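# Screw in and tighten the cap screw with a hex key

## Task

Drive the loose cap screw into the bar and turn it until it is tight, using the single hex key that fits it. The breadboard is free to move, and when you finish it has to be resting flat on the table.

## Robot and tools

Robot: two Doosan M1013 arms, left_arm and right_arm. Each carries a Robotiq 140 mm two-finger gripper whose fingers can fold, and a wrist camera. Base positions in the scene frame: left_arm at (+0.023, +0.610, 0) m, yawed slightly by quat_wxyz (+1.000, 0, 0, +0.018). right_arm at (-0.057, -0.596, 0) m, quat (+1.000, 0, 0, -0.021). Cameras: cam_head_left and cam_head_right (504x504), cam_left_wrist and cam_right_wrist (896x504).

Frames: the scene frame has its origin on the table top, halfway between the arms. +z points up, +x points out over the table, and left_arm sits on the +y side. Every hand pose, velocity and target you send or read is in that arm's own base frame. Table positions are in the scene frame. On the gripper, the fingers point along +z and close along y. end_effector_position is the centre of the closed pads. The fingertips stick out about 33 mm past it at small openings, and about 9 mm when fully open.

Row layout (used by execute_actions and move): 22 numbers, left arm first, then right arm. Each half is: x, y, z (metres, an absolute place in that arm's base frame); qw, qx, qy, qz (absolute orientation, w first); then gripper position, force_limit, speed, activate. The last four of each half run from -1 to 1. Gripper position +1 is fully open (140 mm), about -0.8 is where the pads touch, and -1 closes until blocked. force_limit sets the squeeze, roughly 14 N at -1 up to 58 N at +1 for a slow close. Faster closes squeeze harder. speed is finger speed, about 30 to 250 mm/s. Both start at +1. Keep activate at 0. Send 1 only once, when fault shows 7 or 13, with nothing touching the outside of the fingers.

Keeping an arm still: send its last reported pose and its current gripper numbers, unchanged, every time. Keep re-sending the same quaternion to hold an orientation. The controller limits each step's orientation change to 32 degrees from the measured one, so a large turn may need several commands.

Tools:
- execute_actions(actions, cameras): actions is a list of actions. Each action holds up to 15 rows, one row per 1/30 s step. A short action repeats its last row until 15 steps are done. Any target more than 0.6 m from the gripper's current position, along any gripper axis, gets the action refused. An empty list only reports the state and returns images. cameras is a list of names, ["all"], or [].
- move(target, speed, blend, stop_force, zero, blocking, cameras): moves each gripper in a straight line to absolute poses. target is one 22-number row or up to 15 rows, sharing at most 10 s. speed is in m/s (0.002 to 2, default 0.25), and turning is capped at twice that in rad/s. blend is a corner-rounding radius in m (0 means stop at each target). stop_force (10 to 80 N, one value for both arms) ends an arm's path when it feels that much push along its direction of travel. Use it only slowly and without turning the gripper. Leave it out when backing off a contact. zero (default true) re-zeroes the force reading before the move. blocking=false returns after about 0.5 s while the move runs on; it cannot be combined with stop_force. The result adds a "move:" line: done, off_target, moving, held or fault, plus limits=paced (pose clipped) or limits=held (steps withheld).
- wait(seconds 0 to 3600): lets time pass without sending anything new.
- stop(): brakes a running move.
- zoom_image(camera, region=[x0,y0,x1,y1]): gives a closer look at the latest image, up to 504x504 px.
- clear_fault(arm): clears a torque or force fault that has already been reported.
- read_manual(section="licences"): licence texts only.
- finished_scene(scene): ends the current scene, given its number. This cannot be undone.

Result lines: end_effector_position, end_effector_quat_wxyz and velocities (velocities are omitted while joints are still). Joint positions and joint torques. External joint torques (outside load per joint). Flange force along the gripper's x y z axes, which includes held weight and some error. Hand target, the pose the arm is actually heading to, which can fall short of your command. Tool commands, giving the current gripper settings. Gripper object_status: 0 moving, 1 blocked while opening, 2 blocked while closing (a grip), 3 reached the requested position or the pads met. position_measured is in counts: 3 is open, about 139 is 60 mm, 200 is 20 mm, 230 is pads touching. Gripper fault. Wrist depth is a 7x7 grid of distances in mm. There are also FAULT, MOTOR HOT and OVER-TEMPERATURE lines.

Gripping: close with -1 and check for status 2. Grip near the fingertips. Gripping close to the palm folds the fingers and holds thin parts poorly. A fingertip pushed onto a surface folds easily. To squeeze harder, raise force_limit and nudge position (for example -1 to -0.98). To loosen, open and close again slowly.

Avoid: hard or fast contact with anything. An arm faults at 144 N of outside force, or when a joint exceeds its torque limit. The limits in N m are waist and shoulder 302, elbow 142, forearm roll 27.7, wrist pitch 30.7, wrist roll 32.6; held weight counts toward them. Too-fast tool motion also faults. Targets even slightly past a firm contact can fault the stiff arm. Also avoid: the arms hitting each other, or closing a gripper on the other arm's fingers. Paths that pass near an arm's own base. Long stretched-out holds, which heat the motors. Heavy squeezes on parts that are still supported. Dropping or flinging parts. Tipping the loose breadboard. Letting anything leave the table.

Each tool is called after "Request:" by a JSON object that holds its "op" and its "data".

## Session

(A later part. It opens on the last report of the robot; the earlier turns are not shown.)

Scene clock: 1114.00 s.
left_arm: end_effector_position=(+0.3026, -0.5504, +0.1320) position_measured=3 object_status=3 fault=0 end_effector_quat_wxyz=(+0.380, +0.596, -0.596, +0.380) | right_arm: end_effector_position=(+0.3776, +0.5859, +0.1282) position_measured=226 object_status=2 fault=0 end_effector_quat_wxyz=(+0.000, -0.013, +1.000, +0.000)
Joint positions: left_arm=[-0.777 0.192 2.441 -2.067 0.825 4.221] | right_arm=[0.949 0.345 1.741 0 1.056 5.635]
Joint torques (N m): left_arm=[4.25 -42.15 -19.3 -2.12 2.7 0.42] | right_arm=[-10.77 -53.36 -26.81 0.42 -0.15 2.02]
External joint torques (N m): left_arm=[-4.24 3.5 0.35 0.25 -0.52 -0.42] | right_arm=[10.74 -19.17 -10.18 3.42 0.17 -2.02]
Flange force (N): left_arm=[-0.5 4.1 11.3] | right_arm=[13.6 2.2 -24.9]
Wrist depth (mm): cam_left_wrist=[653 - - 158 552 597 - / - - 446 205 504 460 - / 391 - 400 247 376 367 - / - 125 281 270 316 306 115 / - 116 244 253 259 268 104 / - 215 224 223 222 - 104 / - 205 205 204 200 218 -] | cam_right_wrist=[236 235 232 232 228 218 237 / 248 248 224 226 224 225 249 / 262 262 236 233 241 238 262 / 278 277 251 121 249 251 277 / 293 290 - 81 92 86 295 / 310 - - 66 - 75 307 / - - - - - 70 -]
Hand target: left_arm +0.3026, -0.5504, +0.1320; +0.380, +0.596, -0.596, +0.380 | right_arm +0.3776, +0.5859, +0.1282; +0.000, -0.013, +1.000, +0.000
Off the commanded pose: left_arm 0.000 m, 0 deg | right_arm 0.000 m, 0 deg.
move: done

Request:
{"op": "move", "data": {"target": [0.3026,-0.5504,0.132,0.3799,0.5964,-0.5964,0.3799,1,-1,0,0,0.3773,0.5865,0.1283,0,0.07411,0.99725,0,-1,1,-1,0], "speed": 0.15, "cameras": ["cam_left_wrist"]}}

Request:
{"op": "zoom_image", "data": {"camera": "cam_left_wrist", "region": [410, 220, 490, 280]}}

Scene clock: 1118.60 s.
left_arm: end_effector_position=(+0.3026, -0.5504, +0.1320) position_measured=3 object_status=3 fault=0 end_effector_quat_wxyz=(+0.380, +0.596, -0.596, +0.380) | right_arm: end_effector_position=(+0.3773, +0.5865, +0.1283) position_measured=226 object_status=2 fault=0 end_effector_quat_wxyz=(+0.000, +0.074, +0.997, +0.000)
Joint positions: left_arm=[-0.777 0.192 2.441 -2.067 0.825 4.221] | right_arm=[0.95 0.345 1.74 0 1.056 5.81]
Joint torques (N m): left_arm=[4.1 -42.2 -19.28 -2.2 2.68 0.43] | right_arm=[-8.74 -62.83 -31.14 1.04 1.2 1.47]
External joint torques (N m): left_arm=[-4.13 3.58 0.46 0.35 -0.5 -0.43] | right_arm=[8.67 -9.44 -5.8 2.79 -1.2 -1.47]
Flange force (N): left_arm=[-0.7 3.7 10.9] | right_arm=[10.2 2.6 -10.8]
Wrist depth (mm): cam_left_wrist=[583 598 568 155 - - 549 / - - - 206 466 461 456 / 391 - 347 249 372 - 379 / - 125 263 266 - 150 115 / - 108 253 245 250 - 104 / - 108 224 225 222 - 104 / - 201 199 198 200 223 222] | cam_right_wrist=[235 235 237 231 215 213 238 / 247 247 224 224 225 225 249 / 260 261 236 233 237 238 264 / 275 277 250 122 248 251 279 / 293 291 - 81 92 92 296 / 307 - - 65 - 75 158 / - - - - - 70 -]
Hand target: left_arm +0.3026, -0.5504, +0.1320; +0.380, +0.596, -0.596, +0.380 | right_arm +0.3773, +0.5865, +0.1283; +0.000, +0.074, +0.997, +0.000
Off the commanded pose: left_arm 0.000 m, 0 deg | right_arm 0.000 m, 0 deg.
move: done

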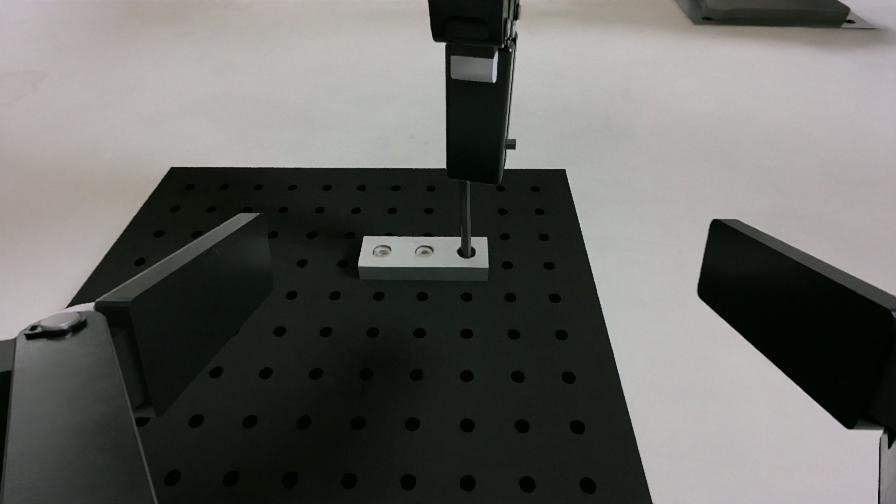

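Scaled by 6.300 from the camera's image (finer frame: 1280x720).

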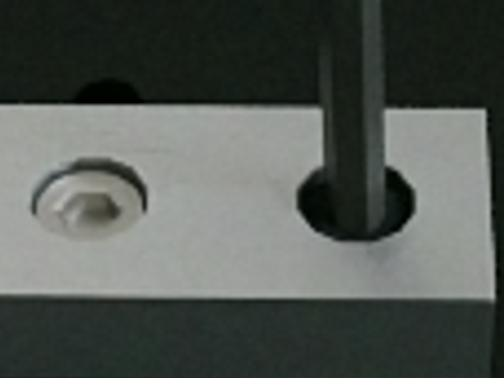

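Request:
{"op": "move", "data": {"target": [0.3026,-0.5504,0.132,0.3799,0.5964,-0.5964,0.3799,1,-1,0,0,0.3771,0.5873,0.1283,0,0.16074,0.987,0,-1,1,-1,0], "speed": 0.15, "cameras": ["cam_left_wrist"]}}

Request:
{"op": "zoom_image", "data": {"camera": "cam_left_wrist", "region": [450, 230, 490, 260]}}

Request:
{"op": "zoom_image", "data": {"camera": "cam_left_wrist", "region": [420, 100, 540, 200]}}

Scene clock: 1125.93 s.
left_arm: end_effector_position=(+0.3026, -0.5504, +0.1320) position_measured=3 object_status=3 fault=0 end_effector_quat_wxyz=(+0.380, +0.596, -0.596, +0.380) | right_arm: end_effector_position=(+0.3771, +0.5873, +0.1283) position_measured=226 object_status=2 fault=0 end_effector_quat_wxyz=(+0.000, +0.161, +0.987, +0.000)
Joint positions: left_arm=[-0.777 0.192 2.441 -2.067 0.825 4.221] | right_arm=[0.951 0.346 1.739 0 1.057 5.986]
Joint torques (N m): left_arm=[4.39 -42.2 -19.28 -2.15 2.69 0.41] | right_arm=[-5.05 -60.67 -32.73 1.1 -0.88 -0.23]
External joint torques (N m): left_arm=[-4.35 3.53 0.4 0.29 -0.51 -0.41] | right_arm=[4.79 -11.96 -4.26 2.73 0.88 0.23]
Flange force (N): left_arm=[-0.5 4.2 11.5] | right_arm=[8.8 -5.5 -15.0]
Wrist depth (mm): cam_left_wrist=[585 498 598 172 - - - / 479 495 - 205 465 462 - / - - 406 226 350 379 377 / 325 125 275 275 317 149 116 / - 108 260 254 252 130 104 / - 108 - 226 222 - 104 / - 201 200 197 199 - -] | cam_right_wrist=[235 234 236 230 213 214 237 / 248 245 227 226 223 224 250 / 259 260 236 233 237 237 264 / 277 277 251 121 248 251 278 / 294 290 - 81 92 92 157 / 310 - - 65 - 75 142 / - - - - - 70 -]
Hand target: left_arm +0.3026, -0.5504, +0.1320; +0.380, +0.596, -0.596, +0.380 | right_arm +0.3771, +0.5873, +0.1283; +0.000, +0.161, +0.987, +0.000
Off the commanded pose: left_arm 0.000 m, 0 deg | right_arm 0.000 m, 0 deg.
move: done

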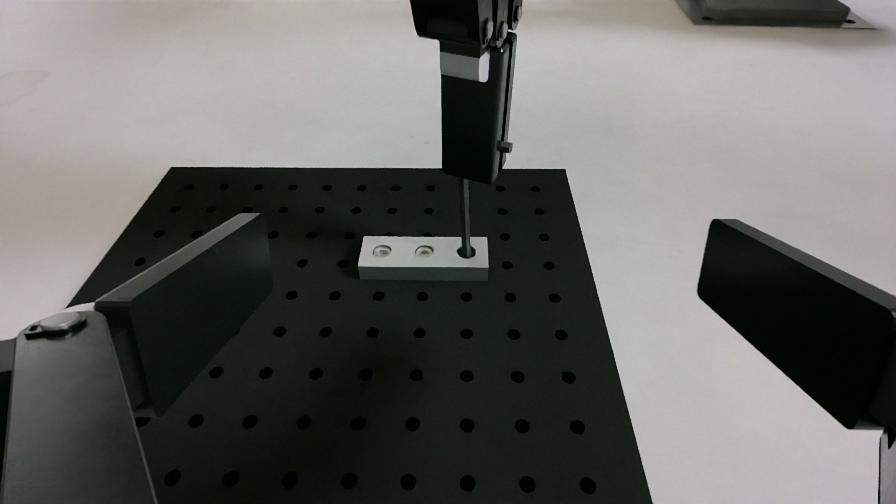

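Scaled by 12.600 from the camera's image (finer frame: 1280x720).

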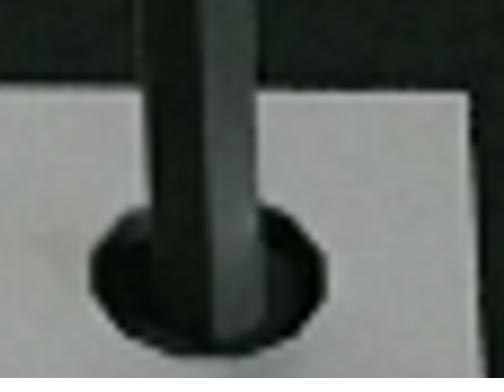

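Scaled by 4.200 from the camera's image (finer frame: 1280x720).

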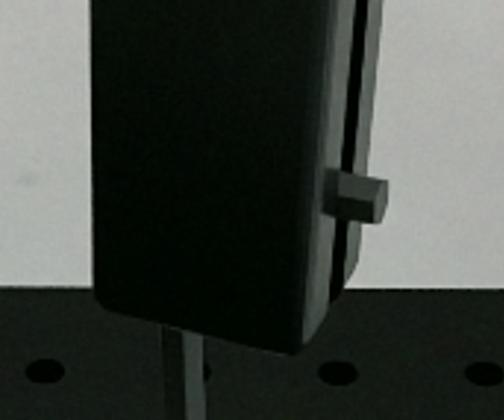

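Request:
{"op": "move", "data": {"target": [[0.3026,-0.5504,0.132,0.3799,0.5964,-0.5964,0.3799,1,-1,0,0,0.3771,0.5873,0.1395,0,0.16074,0.987,0,-0.98,1,-1,0],[0.3026,-0.5504,0.132,0.3799,0.5964,-0.5964,0.3799,1,-1,0,0,0.395,0.588,0.142,0,0.16074,0.987,0,-0.98,1,-1,0]], "speed": 0.08, "cameras": ["cam_left_wrist"]}}

Request:
{"op": "zoom_image", "data": {"camera": "cam_left_wrist", "region": [410, 220, 490, 280]}}

Request:
{"op": "zoom_image", "data": {"camera": "cam_left_wrist", "region": [450, 235, 484, 269]}}

Scene clock: 1139.80 s.
left_arm: end_effector_position=(+0.3026, -0.5504, +0.1320) position_measured=3 object_status=3 fault=0 end_effector_quat_wxyz=(+0.380, +0.596, -0.596, +0.380) | right_arm: end_effector_position=(+0.3950, +0.5880, +0.1420) position_measured=226 object_status=2 fault=0 end_effector_quat_wxyz=(+0.000, +0.161, +0.987, +0.000)
Joint positions: left_arm=[-0.777 0.192 2.441 -2.067 0.825 4.221] | right_arm=[0.931 0.35 1.705 0 1.086 5.966]
Joint torques (N m): left_arm=[4.28 -42.28 -19.29 -2.15 2.7 0.47] | right_arm=[0.72 -80.3 -47.85 4.13 -2.02 -0.54]
External joint torques (N m): left_arm=[-4.25 3.61 0.46 0.29 -0.52 -0.47] | right_arm=[-0.71 6.93 10.4 -0.24 2.02 0.54]
Flange force (N): left_arm=[-0.6 4.0 11.3] | right_arm=[2.5 -9.9 11.6]
Wrist depth (mm): cam_left_wrist=[590 590 593 187 - 587 610 / 492 474 465 207 - 457 - / - - - - 369 400 376 / 321 125 260 265 268 138 301 / - 116 237 235 232 - 104 / - 210 214 210 205 - 104 / - - 193 187 186 224 223] | cam_right_wrist=[250 248 248 213 211 211 248 / 262 261 223 224 223 224 260 / 278 276 235 233 238 240 274 / 294 294 250 121 251 255 257 / 313 307 - 81 92 87 277 / 328 - - 66 - 75 320 / - - - - - 70 -]
Hand target: left_arm +0.3026, -0.5504, +0.1320; +0.380, +0.596, -0.596, +0.380 | right_arm +0.3950, +0.5880, +0.1420; +0.000, +0.161, +0.987, +0.000
Off the commanded pose: left_arm 0.000 m, 0 deg | right_arm 0.000 m, 0 deg.
move: done

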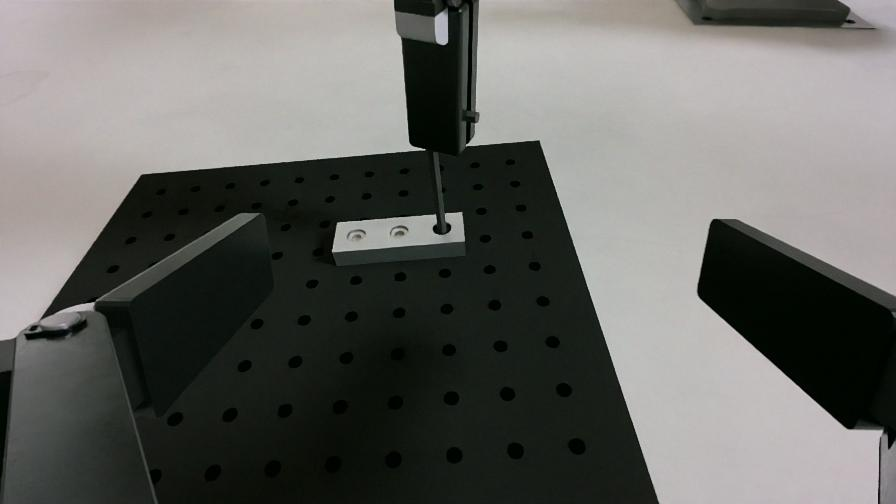

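Scaled by 6.300 from the camera's image (finer frame: 1280x720).

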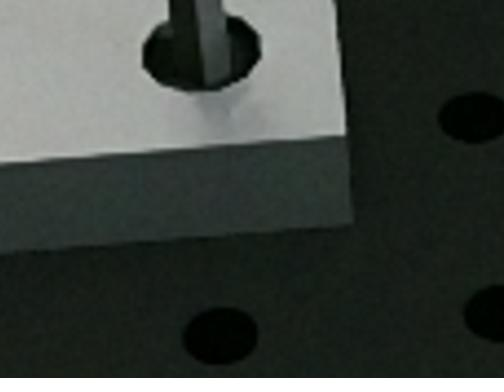

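Scaled by 14.824 from the camera's image (finer frame: 1280x720).

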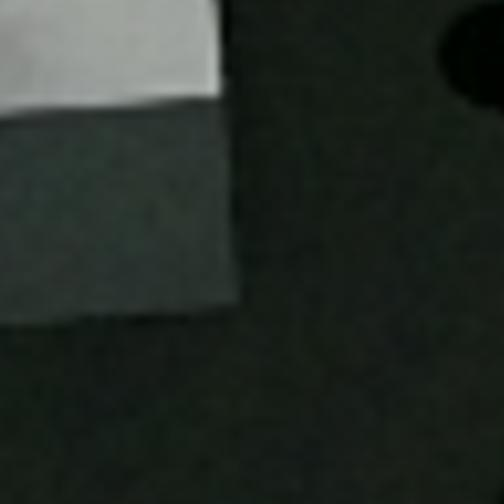

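Request:
{"op": "move", "data": {"target": [[0.3026,-0.5504,0.132,0.3799,0.5964,-0.5964,0.3799,1,-1,0,0,0.395,0.588,0.131,0,0.16074,0.987,0,-0.98,1,-1,0],[0.3026,-0.5504,0.132,0.3799,0.5964,-0.5964,0.3799,1,-1,0,0,0.395,0.588,0.1288,0,0.16074,0.987,0,-0.98,1,-1,0]], "speed": [0.03,0.01], "cameras": ["cam_left_wrist"]}}

Request:
{"op": "zoom_image", "data": {"camera": "cam_left_wrist", "region": [400, 200, 480, 260]}}

Scene clock: 1146.77 s.
left_arm: end_effector_position=(+0.3026, -0.5504, +0.1320) position_measured=3 object_status=3 fault=0 end_effector_quat_wxyz=(+0.380, +0.596, -0.596, +0.380) | right_arm: end_effector_position=(+0.3950, +0.5880, +0.1288) position_measured=226 object_status=2 fault=0 end_effector_quat_wxyz=(+0.000, +0.161, +0.987, +0.000)
Joint positions: left_arm=[-0.777 0.192 2.441 -2.067 0.825 4.221] | right_arm=[0.931 0.361 1.717 0 1.064 5.966]
Joint torques (N m): left_arm=[4.44 -42.51 -19.27 -2.17 2.68 0.42] | right_arm=[-0.72 -78.96 -48.73 3.2 -4.03 -0.9]
External joint torques (N m): left_arm=[-4.46 3.86 0.38 0.31 -0.5 -0.42] | right_arm=[0.7 4.71 11.62 0.65 4.04 0.9]
Flange force (N): left_arm=[-0.9 4.0 12.1] | right_arm=[6.0 -13.5 7.4]
Wrist depth (mm): cam_left_wrist=[594 541 - 170 617 612 - / 492 476 - 205 - - - / - - - - 387 380 385 / 329 125 278 272 292 150 109 / - 108 252 252 268 131 104 / - 215 223 225 228 - 104 / - 202 201 - 200 228 -] | cam_right_wrist=[238 237 237 217 213 212 235 / 250 250 229 224 224 224 248 / 264 263 238 235 238 237 261 / 281 279 251 121 248 252 271 / 297 293 - 81 92 92 140 / 312 - - 65 - 75 278 / - - - - - 70 -]
Hand target: left_arm +0.3026, -0.5504, +0.1320; +0.380, +0.596, -0.596, +0.380 | right_arm +0.3950, +0.5880, +0.1288; +0.000, +0.161, +0.987, +0.000
Off the commanded pose: left_arm 0.000 m, 0 deg | right_arm 0.000 m, 0 deg.
move: done

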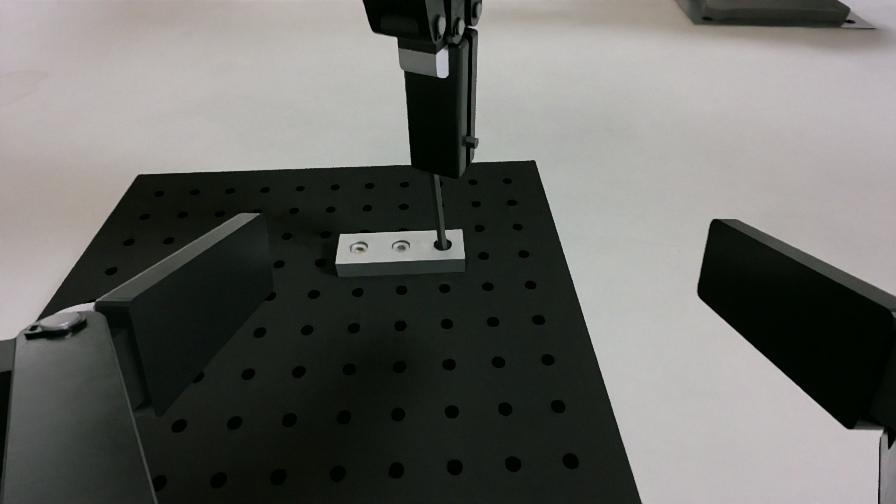

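Scaled by 6.300 from the camera's image (finer frame: 1280x720).

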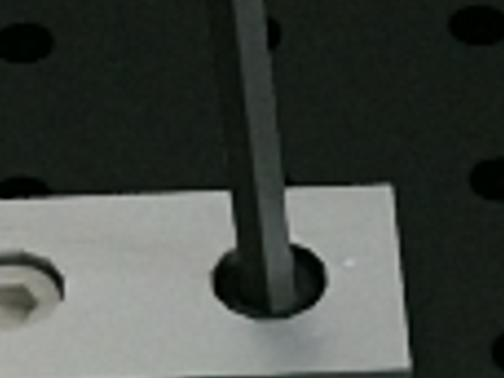

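Request:
{"op": "move", "data": {"target": [0.3026,-0.5504,0.132,0.3799,0.5964,-0.5964,0.3799,1,-1,0,0,0.394,0.588,0.1278,0,0.16074,0.987,0,-0.98,1,-1,0], "speed": 0.01}}

Request:
{"op": "move", "data": {"target": [0.3026,-0.5504,0.132,0.3799,0.5964,-0.5964,0.3799,1,-1,0,0,0.394,0.588,0.1278,0,0.16074,0.987,0,-0.7,1,-1,0], "speed": 0.01, "cameras": ["cam_left_wrist","cam_right_wrist"]}}

Request:
{"op": "zoom_image", "data": {"camera": "cam_left_wrist", "region": [400, 120, 500, 270]}}

Scene clock: 1152.23 s.
left_arm: end_effector_position=(+0.3026, -0.5504, +0.1320) position_measured=3 object_status=3 fault=0 end_effector_quat_wxyz=(+0.380, +0.596, -0.596, +0.380) | right_arm: end_effector_position=(+0.3941, +0.5880, +0.1279) position_measured=226 object_status=2 fault=0 end_effector_quat_wxyz=(+0.000, +0.161, +0.987, +0.000)
Joint positions: left_arm=[-0.777 0.192 2.441 -2.067 0.825 4.221] | right_arm=[0.932 0.361 1.719 0 1.062 5.967]
Joint torques (N m): left_arm=[4.37 -42.34 -19.26 -2.15 2.64 0.43] | right_arm=[1.7 -26.96 -12.45 4.47 -3.86 -0.87]
External joint torques (N m): left_arm=[-4.3 3.67 0.43 0.3 -0.47 -0.43] | right_arm=[-1.98 -47.37 -24.73 -0.62 3.87 0.87]
Flange force (N): left_arm=[-0.8 4.0 11.5] | right_arm=[2.2 -14.0 -66.4]
Wrist depth (mm): cam_left_wrist=[- - 565 171 - 608 - / 471 - - 204 - 449 - / - 402 341 330 - 379 377 / 328 125 276 282 - 139 321 / - 109 246 253 251 - 104 / - 219 222 224 223 248 104 / - 201 200 200 199 - 222] | cam_right_wrist=[237 236 237 217 212 211 235 / 249 248 228 224 224 224 246 / 263 264 238 234 237 236 259 / 279 280 249 121 248 250 271 / 296 296 - 81 92 92 141 / 311 - - 66 - 75 304 / - - - - - 70 -]
Hand target: left_arm +0.3026, -0.5504, +0.1320; +0.380, +0.596, -0.596, +0.380 | right_arm +0.3940, +0.5880, +0.1278; +0.000, +0.161, +0.987, +0.000
Off the commanded pose: left_arm 0.000 m, 0 deg | right_arm 0.000 m, 0 deg.
move: done

Scene clock: 1152.73 s.
left_arm: end_effector_position=(+0.3026, -0.5504, +0.1320) position_measured=3 object_status=3 fault=0 end_effector_quat_wxyz=(+0.380, +0.596, -0.596, +0.380) | right_arm: end_effector_position=(+0.3940, +0.5880, +0.1277) position_measured=217 object_status=0 fault=0 end_effector_quat_wxyz=(+0.000, +0.161, +0.987, +0.000)
Joint positions: left_arm=[-0.777 0.192 2.441 -2.067 0.825 4.221] | right_arm=[0.932 0.361 1.719 0 1.062 5.967]
Joint torques (N m): left_arm=[4.41 -42.48 -19.21 -2.15 2.67 0.41] | right_arm=[-0.59 -69.66 -36.71 4.04 -0.64 -0.11]
External joint torques (N m): left_arm=[-4.48 3.87 0.32 0.29 -0.49 -0.41] | right_arm=[0.7 -4.03 -0.15 -0.21 0.65 0.1]
Flange force (N): left_arm=[-0.9 4.0 12.3] | right_arm=[2.4 -4.5 -4.4]
Wrist depth (mm): cam_left_wrist=[- - - 169 - 578 - / 456 - 441 203 - 465 433 / - - - - - 381 375 / - 125 273 273 294 305 117 / - 116 245 257 265 130 104 / - 214 224 224 223 - 104 / - 202 201 200 200 222 -] | cam_right_wrist=[237 236 236 230 212 211 233 / 249 248 229 225 223 223 248 / 263 263 236 233 236 236 260 / 278 278 251 117 247 250 271 / 295 292 - 81 92 86 142 / 312 - - 66 - 74 304 / - - 67 - - 71 -]
Hand target: left_arm +0.3026, -0.5504, +0.1320; +0.380, +0.596, -0.596, +0.380 | right_arm +0.3940, +0.5880, +0.1278; +0.000, +0.161, +0.987, +0.000
Off the commanded pose: left_arm 0.000 m, 0 deg | right_arm 0.000 m, 0 deg.
move: done

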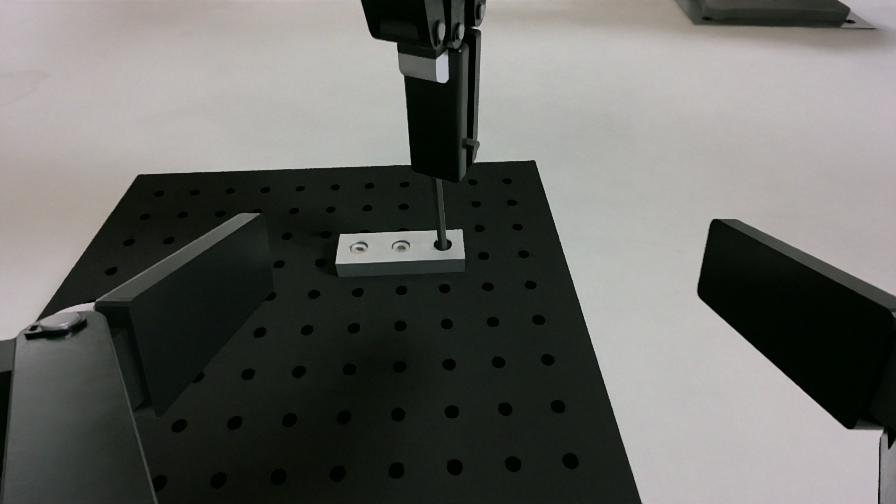

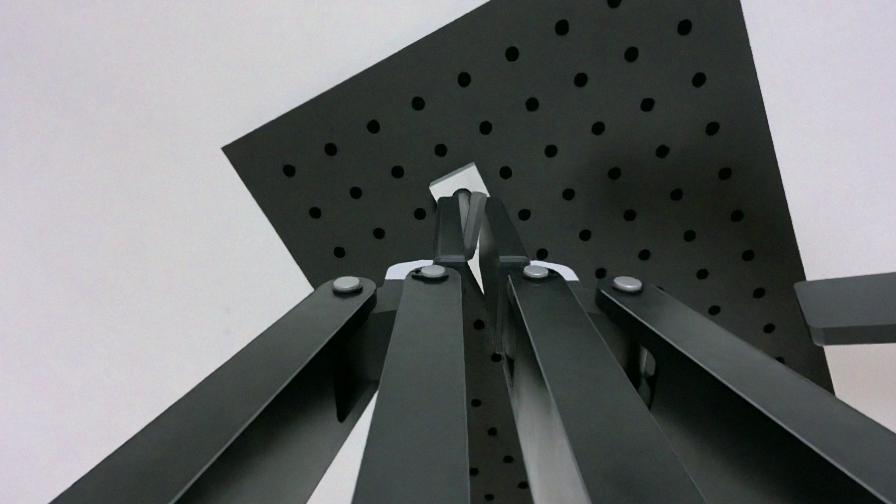

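Scaled by 3.360 from the camera's image (finer frame: 1280x720).

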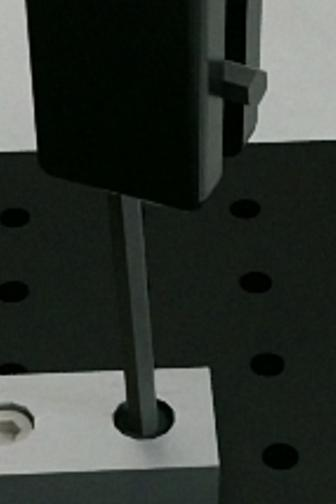

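Request:
{"op": "wait", "data": {"seconds": 0.5, "cameras": ["cam_left_wrist","cam_right_wrist"]}}

Request:
{"op": "zoom_image", "data": {"camera": "cam_right_wrist", "region": [380, 140, 580, 300]}}

Request:
{"op": "zoom_image", "data": {"camera": "cam_left_wrist", "region": [400, 120, 500, 270]}}

Scene clock: 1157.37 s.
left_arm: end_effector_position=(+0.3026, -0.5504, +0.1320) position_measured=3 object_status=3 fault=0 end_effector_quat_wxyz=(+0.380, +0.596, -0.596, +0.380) | right_arm: end_effector_position=(+0.3940, +0.5880, +0.1278) position_measured=217 object_status=3 fault=0 end_effector_quat_wxyz=(+0.000, +0.161, +0.987, +0.000)
Joint positions: left_arm=[-0.777 0.192 2.441 -2.067 0.825 4.221] | right_arm=[0.932 0.361 1.719 0 1.062 5.967]
Joint torques (N m): left_arm=[4.35 -42.51 -19.28 -2.11 2.67 0.44] | right_arm=[0.06 -69.48 -37.52 4.2 -0.58 -0.08]
External joint torques (N m): left_arm=[-4.44 3.91 0.43 0.26 -0.48 -0.44] | right_arm=[-0.08 -4.17 0.59 -0.37 0.58 0.08]
Flange force (N): left_arm=[-1.1 4.1 12.2] | right_arm=[1.8 -6.6 -3.8]
Wrist depth (mm): cam_left_wrist=[- - - 169 - - - / 469 - - 202 468 460 468 / 385 332 - 330 367 387 378 / - 125 268 277 315 305 323 / - 116 246 246 252 131 104 / - 214 223 218 224 - 104 / - 202 201 200 200 - 227] | cam_right_wrist=[237 236 235 216 212 212 234 / 249 248 229 224 223 224 246 / 263 263 236 234 236 236 260 / 279 277 250 117 247 250 269 / 296 291 - 81 92 87 141 / 311 - - 66 - 74 304 / - - 68 - - 71 -]
Hand target: left_arm +0.3026, -0.5504, +0.1320; +0.380, +0.596, -0.596, +0.380 | right_arm +0.3940, +0.5880, +0.1278; +0.000, +0.161, +0.987, +0.000
Tool commands: left_gripper/position=+1.0 left_gripper/force_limit=-1.0 left_gripper/speed=+0.0 left_gripper/activate=+0.0 right_gripper/position=-0.7 right_gripper/force_limit=+1.0 right_gripper/speed=-1.0 right_gripper/activate=+0.0
Off the commanded pose: left_arm 0.000 m, 0 deg | right_arm 0.000 m, 0 deg.
wait: 0.50 s; at rest from the start

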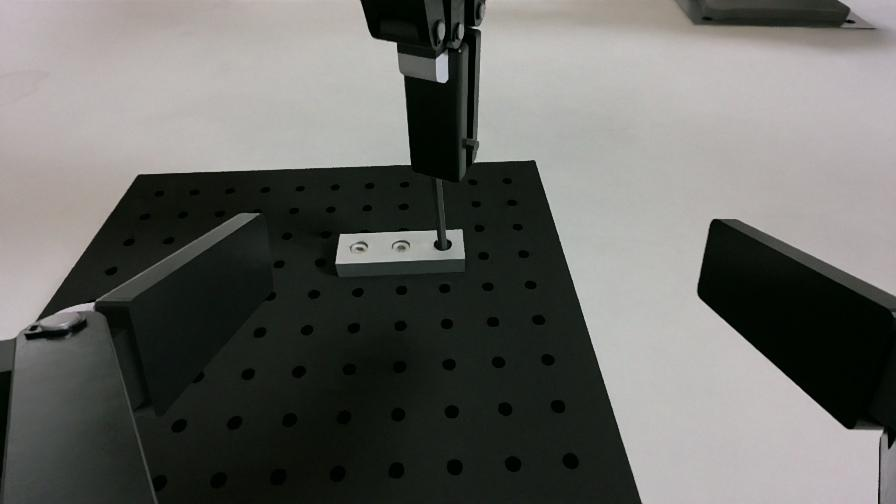

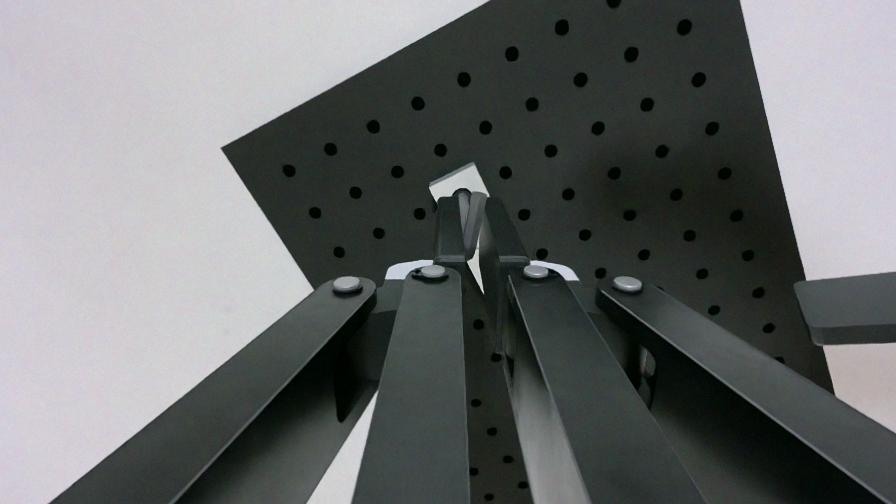

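Scaled by 2.520 from the camera's image (finer frame: 1280x720).

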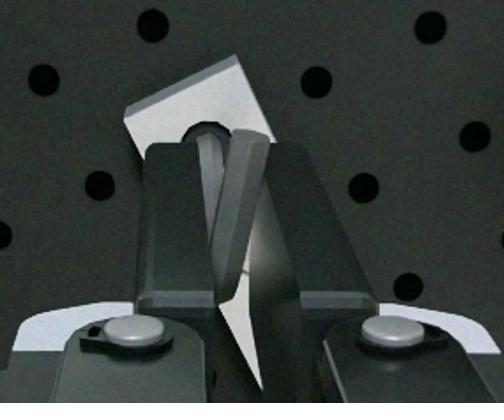

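Scaled by 3.360 from the camera's image (finer frame: 1280x720).

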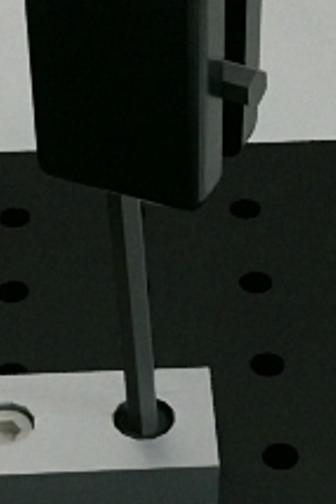

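Request:
{"op": "move", "data": {"target": [[0.3026,-0.5504,0.132,0.3799,0.5964,-0.5964,0.3799,1,-1,0,0,0.3903,0.5888,0.1285,0,0.21218,0.97723,0,-0.7,1,-1,0],[0.3026,-0.5504,0.132,0.3799,0.5964,-0.5964,0.3799,1,-1,0,0,0.3903,0.5888,0.1285,0,0.21218,0.97723,0,-1,-1,-1,0]], "speed": 0.03, "cameras": ["cam_left_wrist","cam_right_wrist"]}}

Request:
{"op": "zoom_image", "data": {"camera": "cam_right_wrist", "region": [380, 140, 580, 300]}}

Request:
{"op": "zoom_image", "data": {"camera": "cam_left_wrist", "region": [400, 120, 500, 270]}}

Scene clock: 1173.30 s.
left_arm: end_effector_position=(+0.3026, -0.5504, +0.1320) position_measured=3 object_status=3 fault=0 end_effector_quat_wxyz=(+0.380, +0.596, -0.596, +0.380) | right_arm: end_effector_position=(+0.3903, +0.5888, +0.1285) position_measured=222 object_status=2 fault=0 end_effector_quat_wxyz=(+0.000, +0.212, +0.977, +0.000)
Joint positions: left_arm=[-0.777 0.192 2.441 -2.067 0.825 4.221] | right_arm=[0.937 0.358 1.721 0 1.062 6.077]
Joint torques (N m): left_arm=[4.14 -42.11 -19.21 -2.14 2.67 0.43] | right_arm=[1.6 -67.3 -36.6 4.58 -0.79 -0.18]
External joint torques (N m): left_arm=[-4.05 3.44 0.3 0.28 -0.49 -0.43] | right_arm=[-1.7 -6.96 -0.79 -0.71 0.77 0.18]
Flange force (N): left_arm=[-0.5 3.6 10.9] | right_arm=[-0.9 -8.1 -7.6]
Wrist depth (mm): cam_left_wrist=[620 - 632 177 - 570 583 / 461 448 - 197 - 467 464 / - - - 243 346 - - / - 125 276 274 295 141 109 / - 116 251 260 250 150 104 / - 215 224 224 223 - 104 / - 202 197 200 200 - 223] | cam_right_wrist=[238 237 237 232 213 214 235 / 250 247 242 225 224 224 248 / 262 265 237 233 236 236 258 / 278 278 249 122 247 251 249 / 297 291 - 81 92 87 268 / 313 - - 65 - 75 278 / - - - - - 70 -]
Hand target: left_arm +0.3026, -0.5504, +0.1320; +0.380, +0.596, -0.596, +0.380 | right_arm +0.3903, +0.5888, +0.1285; +0.000, +0.212, +0.977, +0.000
Off the commanded pose: left_arm 0.000 m, 0 deg | right_arm 0.000 m, 0 deg.
move: done

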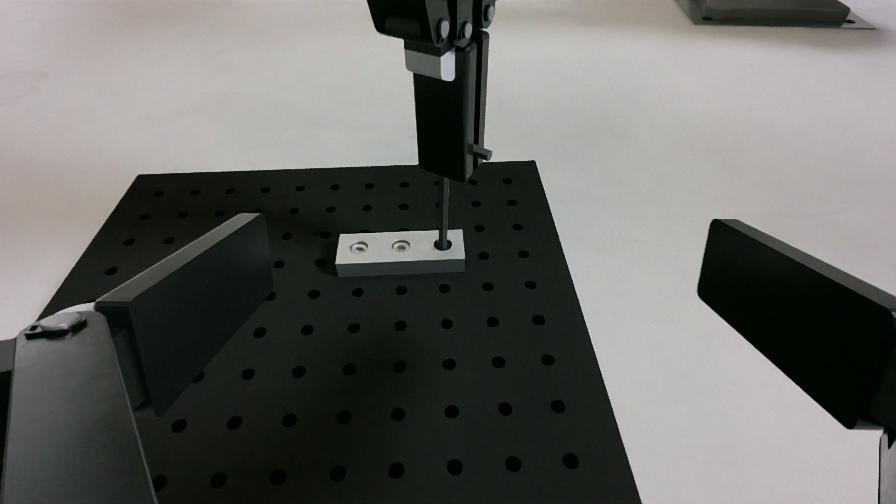

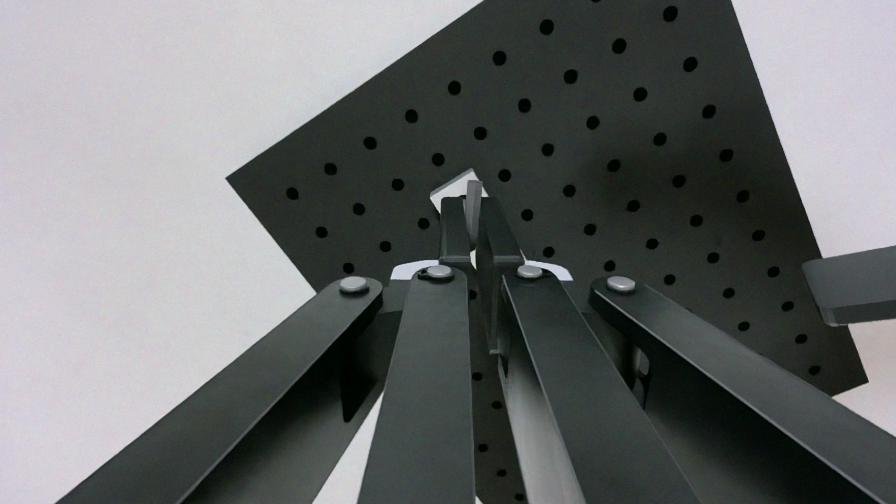

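Scaled by 2.520 from the camera's image (finer frame: 1280x720).

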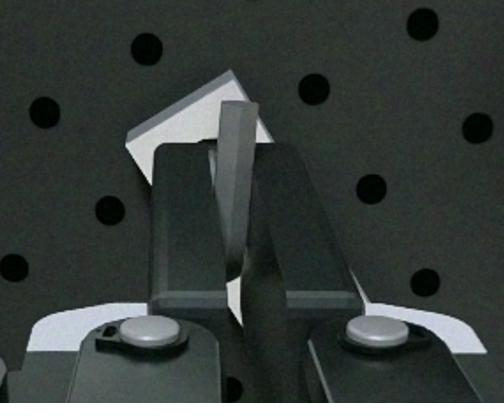

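Scaled by 3.360 from the camera's image (finer frame: 1280x720).

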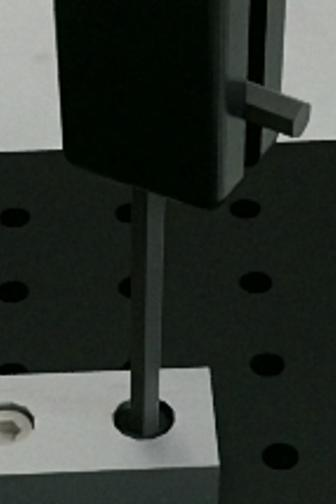

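Request:
{"op": "move", "data": {"target": [0.3026,-0.5504,0.132,0.3799,0.5964,-0.5964,0.3799,1,-1,0,0,0.3903,0.5888,0.139,0,0.21218,0.97723,0,-1,-1,-1,0], "speed": 0.02, "stop_force": 10, "cameras": ["cam_left_wrist"]}}

Request:
{"op": "zoom_image", "data": {"camera": "cam_left_wrist", "region": [400, 120, 500, 270]}}

Scene clock: 1178.33 s.
left_arm: end_effector_position=(+0.3026, -0.5504, +0.1320) position_measured=3 object_status=3 fault=0 end_effector_quat_wxyz=(+0.380, +0.596, -0.596, +0.380) | right_arm: end_effector_position=(+0.3902, +0.5887, +0.1310) position_measured=222 object_status=2 fault=0 end_effector_quat_wxyz=(+0.000, +0.212, +0.977, +0.000)
Joint positions: left_arm=[-0.777 0.192 2.441 -2.067 0.825 4.221] | right_arm=[0.937 0.356 1.719 0 1.067 6.077]
Joint torques (N m): left_arm=[4.17 -42.31 -19.26 -2.19 2.68 0.46] | right_arm=[1.56 -74.73 -41.95 4.86 -1 -0.17]
External joint torques (N m): left_arm=[-4.21 3.68 0.39 0.33 -0.5 -0.46] | right_arm=[-1.66 1.84 4.96 -1.02 1 0.17]
Flange force (N): left_arm=[-0.7 3.6 11.3] | right_arm=[-1.0 -7.3 4.3]
Wrist depth (mm): cam_left_wrist=[- 645 - 178 - - 581 / - - - 210 461 - 476 / 387 341 419 - - - - / 313 125 275 281 316 139 312 / - 116 247 252 275 275 104 / - 214 225 223 224 - 104 / - 206 198 201 200 226 -] | cam_right_wrist=[239 236 237 216 215 217 238 / 251 251 232 227 226 226 251 / 265 265 239 236 239 238 260 / 282 280 250 122 251 253 154 / 298 294 - 81 92 86 272 / 315 - - 65 - 75 283 / - - - - - 70 -]
Hand target: left_arm +0.3026, -0.5504, +0.1320; +0.380, +0.596, -0.596, +0.380 | right_arm +0.3902, +0.5887, +0.1309; +0.000, +0.212, +0.977, +0.000
Off the commanded pose: left_arm 0.000 m, 0 deg | right_arm 0.008 m, 0 deg.
move: contact (right_arm)

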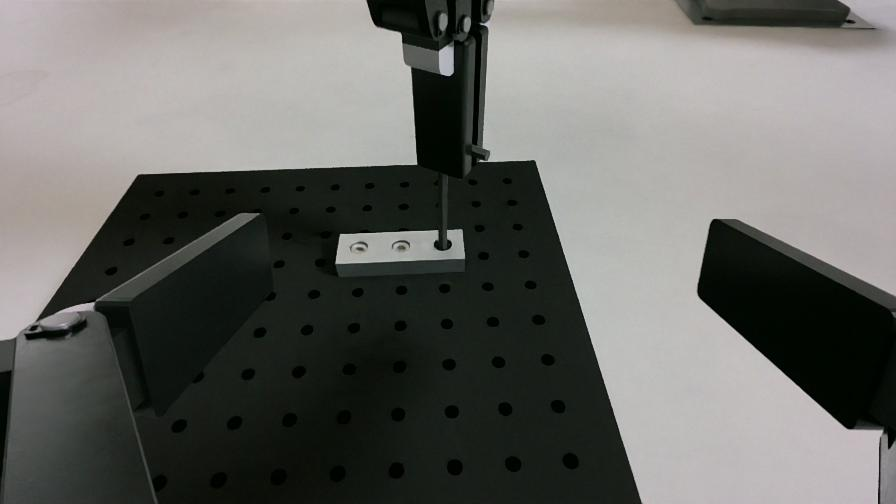

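Scaled by 3.360 from the camera's image (finer frame: 1280x720).

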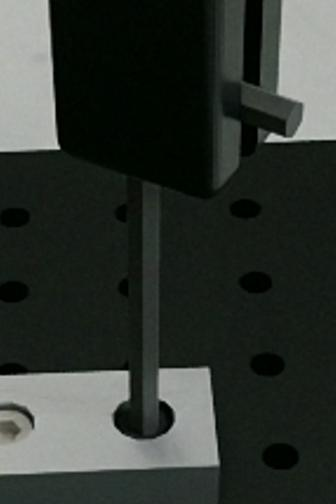

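Request:
{"op": "move", "data": {"target": [[0.3026,-0.5504,0.132,0.3799,0.5964,-0.5964,0.3799,1,-1,0,0,0.3903,0.5888,0.1297,0,0.21218,0.97723,0,-1,-1,-1,0],[0.3026,-0.5504,0.132,0.3799,0.5964,-0.5964,0.3799,1,-1,0,0,0.3902,0.5891,0.1297,0,0.2549,0.96697,0,-1,-1,-1,0],[0.3026,-0.5504,0.132,0.3799,0.5964,-0.5964,0.3799,1,-1,0,0,0.391,0.5886,0.1297,0,0.21218,0.97723,0,-1,-1,-1,0],[0.3026,-0.5504,0.132,0.3799,0.5964,-0.5964,0.3799,1,-1,0,0,0.3902,0.5889,0.1297,0,0.2339,0.97226,0,-1,-1,-1,0]], "speed": 0.03}}

Request:
{"op": "move", "data": {"target": [0.3026,-0.5504,0.132,0.3799,0.5964,-0.5964,0.3799,1,-1,0,0,0.3902,0.5889,0.139,0,0.2339,0.97226,0,-1,-1,-1,0], "speed": 0.02, "stop_force": 13, "cameras": ["cam_left_wrist"]}}

Request:
{"op": "zoom_image", "data": {"camera": "cam_left_wrist", "region": [400, 120, 500, 270]}}

Scene clock: 1188.97 s.
left_arm: end_effector_position=(+0.3026, -0.5504, +0.1320) position_measured=3 object_status=3 fault=0 end_effector_quat_wxyz=(+0.380, +0.596, -0.596, +0.380) | right_arm: end_effector_position=(+0.3902, +0.5889, +0.1296) position_measured=222 object_status=2 fault=0 end_effector_quat_wxyz=(+0.000, +0.234, +0.972, +0.000)
Joint positions: left_arm=[-0.777 0.192 2.441 -2.067 0.825 4.221] | right_arm=[0.937 0.357 1.72 0 1.064 6.121]
Joint torques (N m): left_arm=[4.18 -42.25 -19.27 -2.14 2.68 0.44] | right_arm=[0 -63.87 -34.17 4.29 -0.75 -0.09]
External joint torques (N m): left_arm=[-4.21 3.64 0.45 0.29 -0.5 -0.45] | right_arm=[-0.12 -9.31 -2.79 -0.46 0.75 0.09]
Flange force (N): left_arm=[-0.8 3.9 11.3] | right_arm=[0.7 -7.0 -11.2]
Wrist depth (mm): cam_left_wrist=[551 - - 178 637 614 553 / 470 465 452 201 - - 505 / 407 - 398 225 - 367 372 / - 125 283 275 288 150 305 / - 116 244 252 259 - 104 / - 214 224 231 228 248 104 / - 201 201 200 199 237 223] | cam_right_wrist=[237 238 237 218 213 216 236 / 250 250 245 - 224 225 249 / 264 264 238 237 237 237 261 / 279 280 249 122 246 250 149 / 297 294 - 81 92 92 270 / 313 - - 66 - 75 281 / - - - - - 70 -]
Hand target: left_arm +0.3026, -0.5504, +0.1320; +0.380, +0.596, -0.596, +0.380 | right_arm +0.3902, +0.5889, +0.1297; +0.000, +0.234, +0.972, +0.000
Off the commanded pose: left_arm 0.000 m, 0 deg | right_arm 0.000 m, 0 deg.
move: done

Scene clock: 1189.70 s.
left_arm: end_effector_position=(+0.3026, -0.5504, +0.1320) position_measured=3 object_status=3 fault=0 end_effector_quat_wxyz=(+0.380, +0.596, -0.596, +0.380) | right_arm: end_effector_position=(+0.3901, +0.5888, +0.1322) position_measured=222 object_status=2 fault=0 end_effector_quat_wxyz=(+0.000, +0.234, +0.972, +0.000)
Joint positions: left_arm=[-0.777 0.192 2.441 -2.067 0.825 4.221] | right_arm=[0.937 0.355 1.718 0 1.069 6.121]
Joint torques (N m): left_arm=[4.26 -42.03 -19.23 -2.13 2.68 0.44] | right_arm=[1.24 -72.15 -40.23 4.55 -1.05 -0.11]
External joint torques (N m): left_arm=[-4.3 3.39 0.36 0.28 -0.5 -0.44] | right_arm=[-1.3 -1.1 3.18 -0.71 1.05 0.11]
Flange force (N): left_arm=[-0.2 4.2 11.2] | right_arm=[-0.8 -7.7 0.3]
Wrist depth (mm): cam_left_wrist=[595 604 565 177 - 568 574 / - 476 487 199 452 467 - / 386 332 - - - - - / 329 125 272 273 - 138 321 / - 108 251 252 252 - 104 / - 215 224 223 222 248 104 / - 202 201 201 200 - 225] | cam_right_wrist=[239 239 239 221 216 218 239 / 252 251 246 229 228 228 252 / 266 263 240 238 240 241 264 / 277 281 252 122 251 254 146 / 300 297 - 81 92 92 274 / 315 - - 65 - 75 310 / - - - - - 70 -]
Hand target: left_arm +0.3026, -0.5504, +0.1320; +0.380, +0.596, -0.596, +0.380 | right_arm +0.3901, +0.5888, +0.1321; +0.000, +0.234, +0.972, +0.000
Off the commanded pose: left_arm 0.000 m, 0 deg | right_arm 0.007 m, 0 deg.
move: contact (right_arm)

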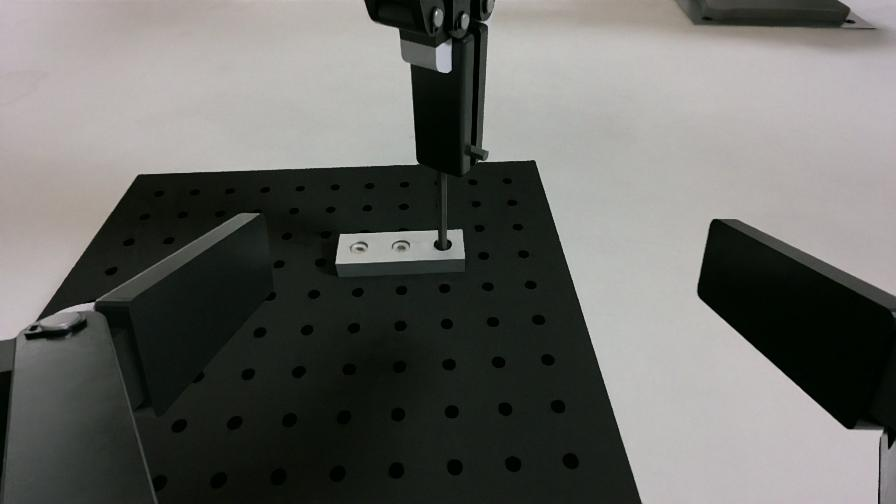

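Scaled by 3.360 from the camera's image (finer frame: 1280x720).

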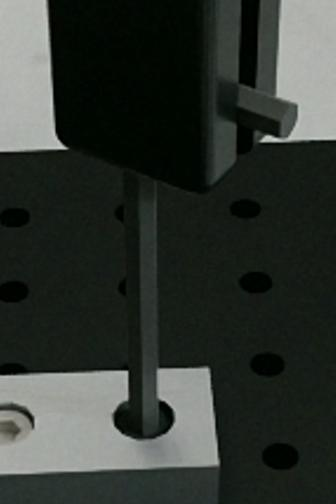

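Request:
{"op": "move", "data": {"target": [[0.3026,-0.5504,0.132,0.3799,0.5964,-0.5964,0.3799,1,-1,0,0,0.3902,0.5888,0.1305,0,0.2339,0.97226,0,-0.98,0,-1,0],[0.3026,-0.5504,0.132,0.3799,0.5964,-0.5964,0.3799,1,-1,0,0,0.3904,0.588,0.1305,0,0.10453,0.99452,0,-0.98,0,-1,0]], "speed": 0.05, "cameras": ["cam_left_wrist"]}}

Request:
{"op": "zoom_image", "data": {"camera": "cam_left_wrist", "region": [400, 120, 500, 270]}}

Request:
{"op": "move", "data": {"target": [0.3026,-0.5504,0.132,0.3799,0.5964,-0.5964,0.3799,1,-1,0,0,0.3904,0.588,0.14,0,0.10453,0.99452,0,-0.98,0,-1,0], "speed": 0.02, "stop_force": 12}}

Scene clock: 1200.87 s.
left_arm: end_effector_position=(+0.3026, -0.5504, +0.1320) position_measured=3 object_status=3 fault=0 end_effector_quat_wxyz=(+0.380, +0.596, -0.596, +0.380) | right_arm: end_effector_position=(+0.3904, +0.5880, +0.1305) position_measured=225 object_status=2 fault=0 end_effector_quat_wxyz=(+0.000, +0.105, +0.995, +0.000)
Joint positions: left_arm=[-0.777 0.192 2.441 -2.067 0.825 4.221] | right_arm=[0.936 0.356 1.721 0 1.065 5.858]
Joint torques (N m): left_arm=[4.52 -42.31 -19.21 -2.17 2.67 0.4] | right_arm=[-0.36 -45.78 -24.31 2.89 -2.9 -1.56]
External joint torques (N m): left_arm=[-4.5 3.66 0.36 0.31 -0.49 -0.4] | right_arm=[0.16 -27.52 -12.65 0.94 2.92 1.57]
Flange force (N): left_arm=[-0.6 4.2 11.9] | right_arm=[6.4 -9.6 -38.1]
Wrist depth (mm): cam_left_wrist=[637 604 607 180 638 - 530 / 450 501 485 207 - - 511 / 395 - 402 329 - - - / - 125 273 281 287 - 318 / - 116 245 253 257 - 104 / - 215 223 224 223 237 104 / - 201 201 204 204 223 228] | cam_right_wrist=[240 238 239 233 215 214 235 / 252 249 229 226 226 226 251 / 265 266 239 236 238 238 264 / 282 282 253 121 249 253 280 / 298 296 - 81 92 87 157 / 314 - - 65 - 72 140 / - - - - - 70 -]
Hand target: left_arm +0.3026, -0.5504, +0.1320; +0.380, +0.596, -0.596, +0.380 | right_arm +0.3904, +0.5880, +0.1305; +0.000, +0.105, +0.995, +0.000
Off the commanded pose: left_arm 0.000 m, 0 deg | right_arm 0.000 m, 0 deg.
move: done

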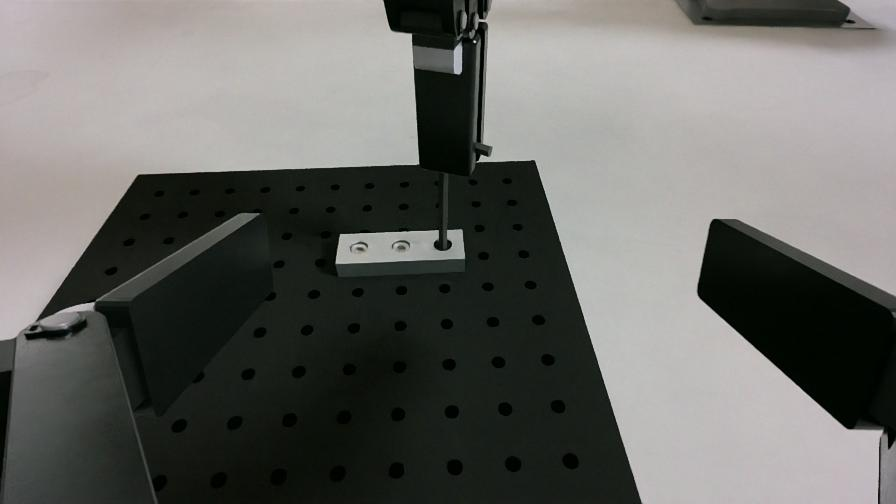

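Scaled by 3.360 from the camera's image (finer frame: 1280x720).

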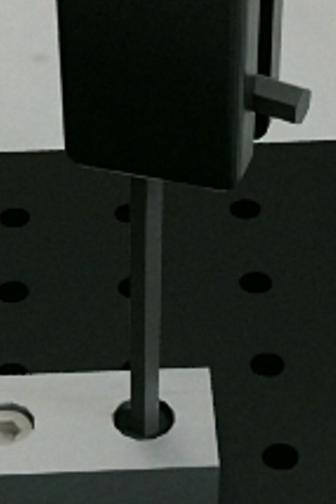

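Scene clock: 1201.50 s.
left_arm: end_effector_position=(+0.3026, -0.5504, +0.1320) position_measured=3 object_status=3 fault=0 end_effector_quat_wxyz=(+0.380, +0.596, -0.596, +0.380) | right_arm: end_effector_position=(+0.3902, +0.5877, +0.1310) position_measured=225 object_status=2 fault=0 end_effector_quat_wxyz=(+0.000, +0.105, +0.995, +0.000)
Joint positions: left_arm=[-0.777 0.192 2.441 -2.067 0.825 4.221] | right_arm=[0.936 0.355 1.72 0 1.067 5.858]
Joint torques (N m): left_arm=[4.21 -42.45 -19.18 -2.16 2.69 0.45] | right_arm=[1.31 -72.62 -39.64 3.67 -1 -1.38]
External joint torques (N m): left_arm=[-4.24 3.79 0.26 0.3 -0.5 -0.45] | right_arm=[-1.3 -0.73 2.59 0.17 1.02 1.38]
Flange force (N): left_arm=[-0.8 3.5 11.7] | right_arm=[2.2 -5.3 0.1]
Wrist depth (mm): cam_left_wrist=[- - - 176 574 - - / - 456 - 206 - 452 456 / 387 - 347 334 - 394 384 / - 125 279 273 309 303 117 / - 116 253 252 258 265 104 / - 102 224 224 - - 104 / - 201 201 200 202 - -] | cam_right_wrist=[240 238 238 234 215 216 237 / 252 251 230 227 226 226 249 / 265 266 240 237 239 238 264 / 281 282 253 121 250 253 278 / 301 295 - 81 92 87 159 / 314 - - 65 - 72 140 / - - - - - 70 -]
Hand target: left_arm +0.3026, -0.5504, +0.1320; +0.380, +0.596, -0.596, +0.380 | right_arm +0.3902, +0.5877, +0.1310; +0.000, +0.105, +0.995, +0.000
Off the commanded pose: left_arm 0.000 m, 0 deg | right_arm 0.009 m, 0 deg.
move: contact (right_arm)

Request:
{"op": "move", "data": {"target": [[0.3026,-0.5504,0.132,0.3799,0.5964,-0.5964,0.3799,1,-1,0,0,0.3903,0.588,0.1313,0,0.10453,0.99452,0,-0.98,0,-1,0],[0.3026,-0.5504,0.132,0.3799,0.5964,-0.5964,0.3799,1,-1,0,0,0.3903,0.5884,0.1313,0,0.16074,0.987,0,-0.98,0,-1,0],[0.3026,-0.5504,0.132,0.3799,0.5964,-0.5964,0.3799,1,-1,0,0,0.3903,0.5888,0.1313,0,0.21218,0.97723,0,-0.98,0,-1,0]], "speed": 0.05, "cameras": ["cam_left_wrist"]}}

Request:
{"op": "zoom_image", "data": {"camera": "cam_left_wrist", "region": [400, 120, 500, 270]}}

Scene clock: 1210.93 s.
left_arm: end_effector_position=(+0.3026, -0.5504, +0.1320) position_measured=3 object_status=3 fault=0 end_effector_quat_wxyz=(+0.380, +0.596, -0.596, +0.380) | right_arm: end_effector_position=(+0.3903, +0.5888, +0.1313) position_measured=225 object_status=2 fault=0 end_effector_quat_wxyz=(+0.000, +0.212, +0.977, +0.000)
Joint positions: left_arm=[-0.777 0.192 2.441 -2.067 0.825 4.221] | right_arm=[0.937 0.356 1.719 0 1.067 6.077]
Joint torques (N m): left_arm=[4.2 -42.1 -19.12 -2.15 2.66 0.45] | right_arm=[1.91 -80.68 -44.81 4.89 -0.14 -0.2]
External joint torques (N m): left_arm=[-4.21 3.47 0.34 0.31 -0.48 -0.46] | right_arm=[-2.29 7.11 7.62 -1.05 0.13 0.2]
Flange force (N): left_arm=[-0.4 3.8 11.0] | right_arm=[-2.0 -6.0 12.3]
Wrist depth (mm): cam_left_wrist=[- 614 - 177 - - - / - - - 198 - - - / 383 - 325 - 373 380 379 / - 125 273 280 291 141 109 / - 116 251 252 265 131 104 / - 214 224 224 222 - 104 / - 201 201 200 200 223 -] | cam_right_wrist=[240 239 238 219 214 217 237 / 251 250 246 226 227 226 256 / 267 266 239 235 239 239 261 / 282 282 254 122 250 253 250 / 301 296 - 81 92 92 269 / 316 - - 66 - 75 281 / - - - - - 70 -]
Hand target: left_arm +0.3026, -0.5504, +0.1320; +0.380, +0.596, -0.596, +0.380 | right_arm +0.3903, +0.5888, +0.1313; +0.000, +0.212, +0.977, +0.000
Off the commanded pose: left_arm 0.000 m, 0 deg | right_arm 0.000 m, 0 deg.
move: done

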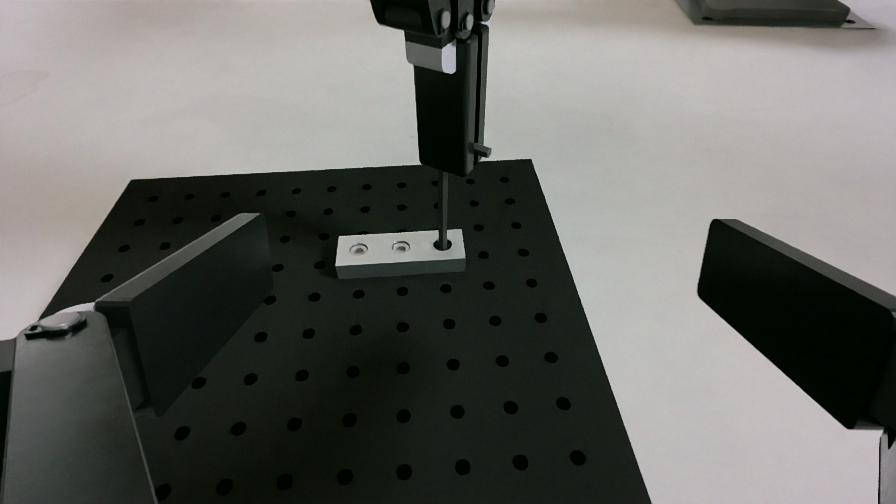

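Scaled by 3.360 from the camera's image (finer frame: 1280x720).

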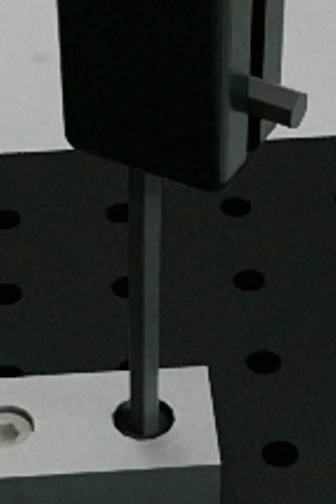

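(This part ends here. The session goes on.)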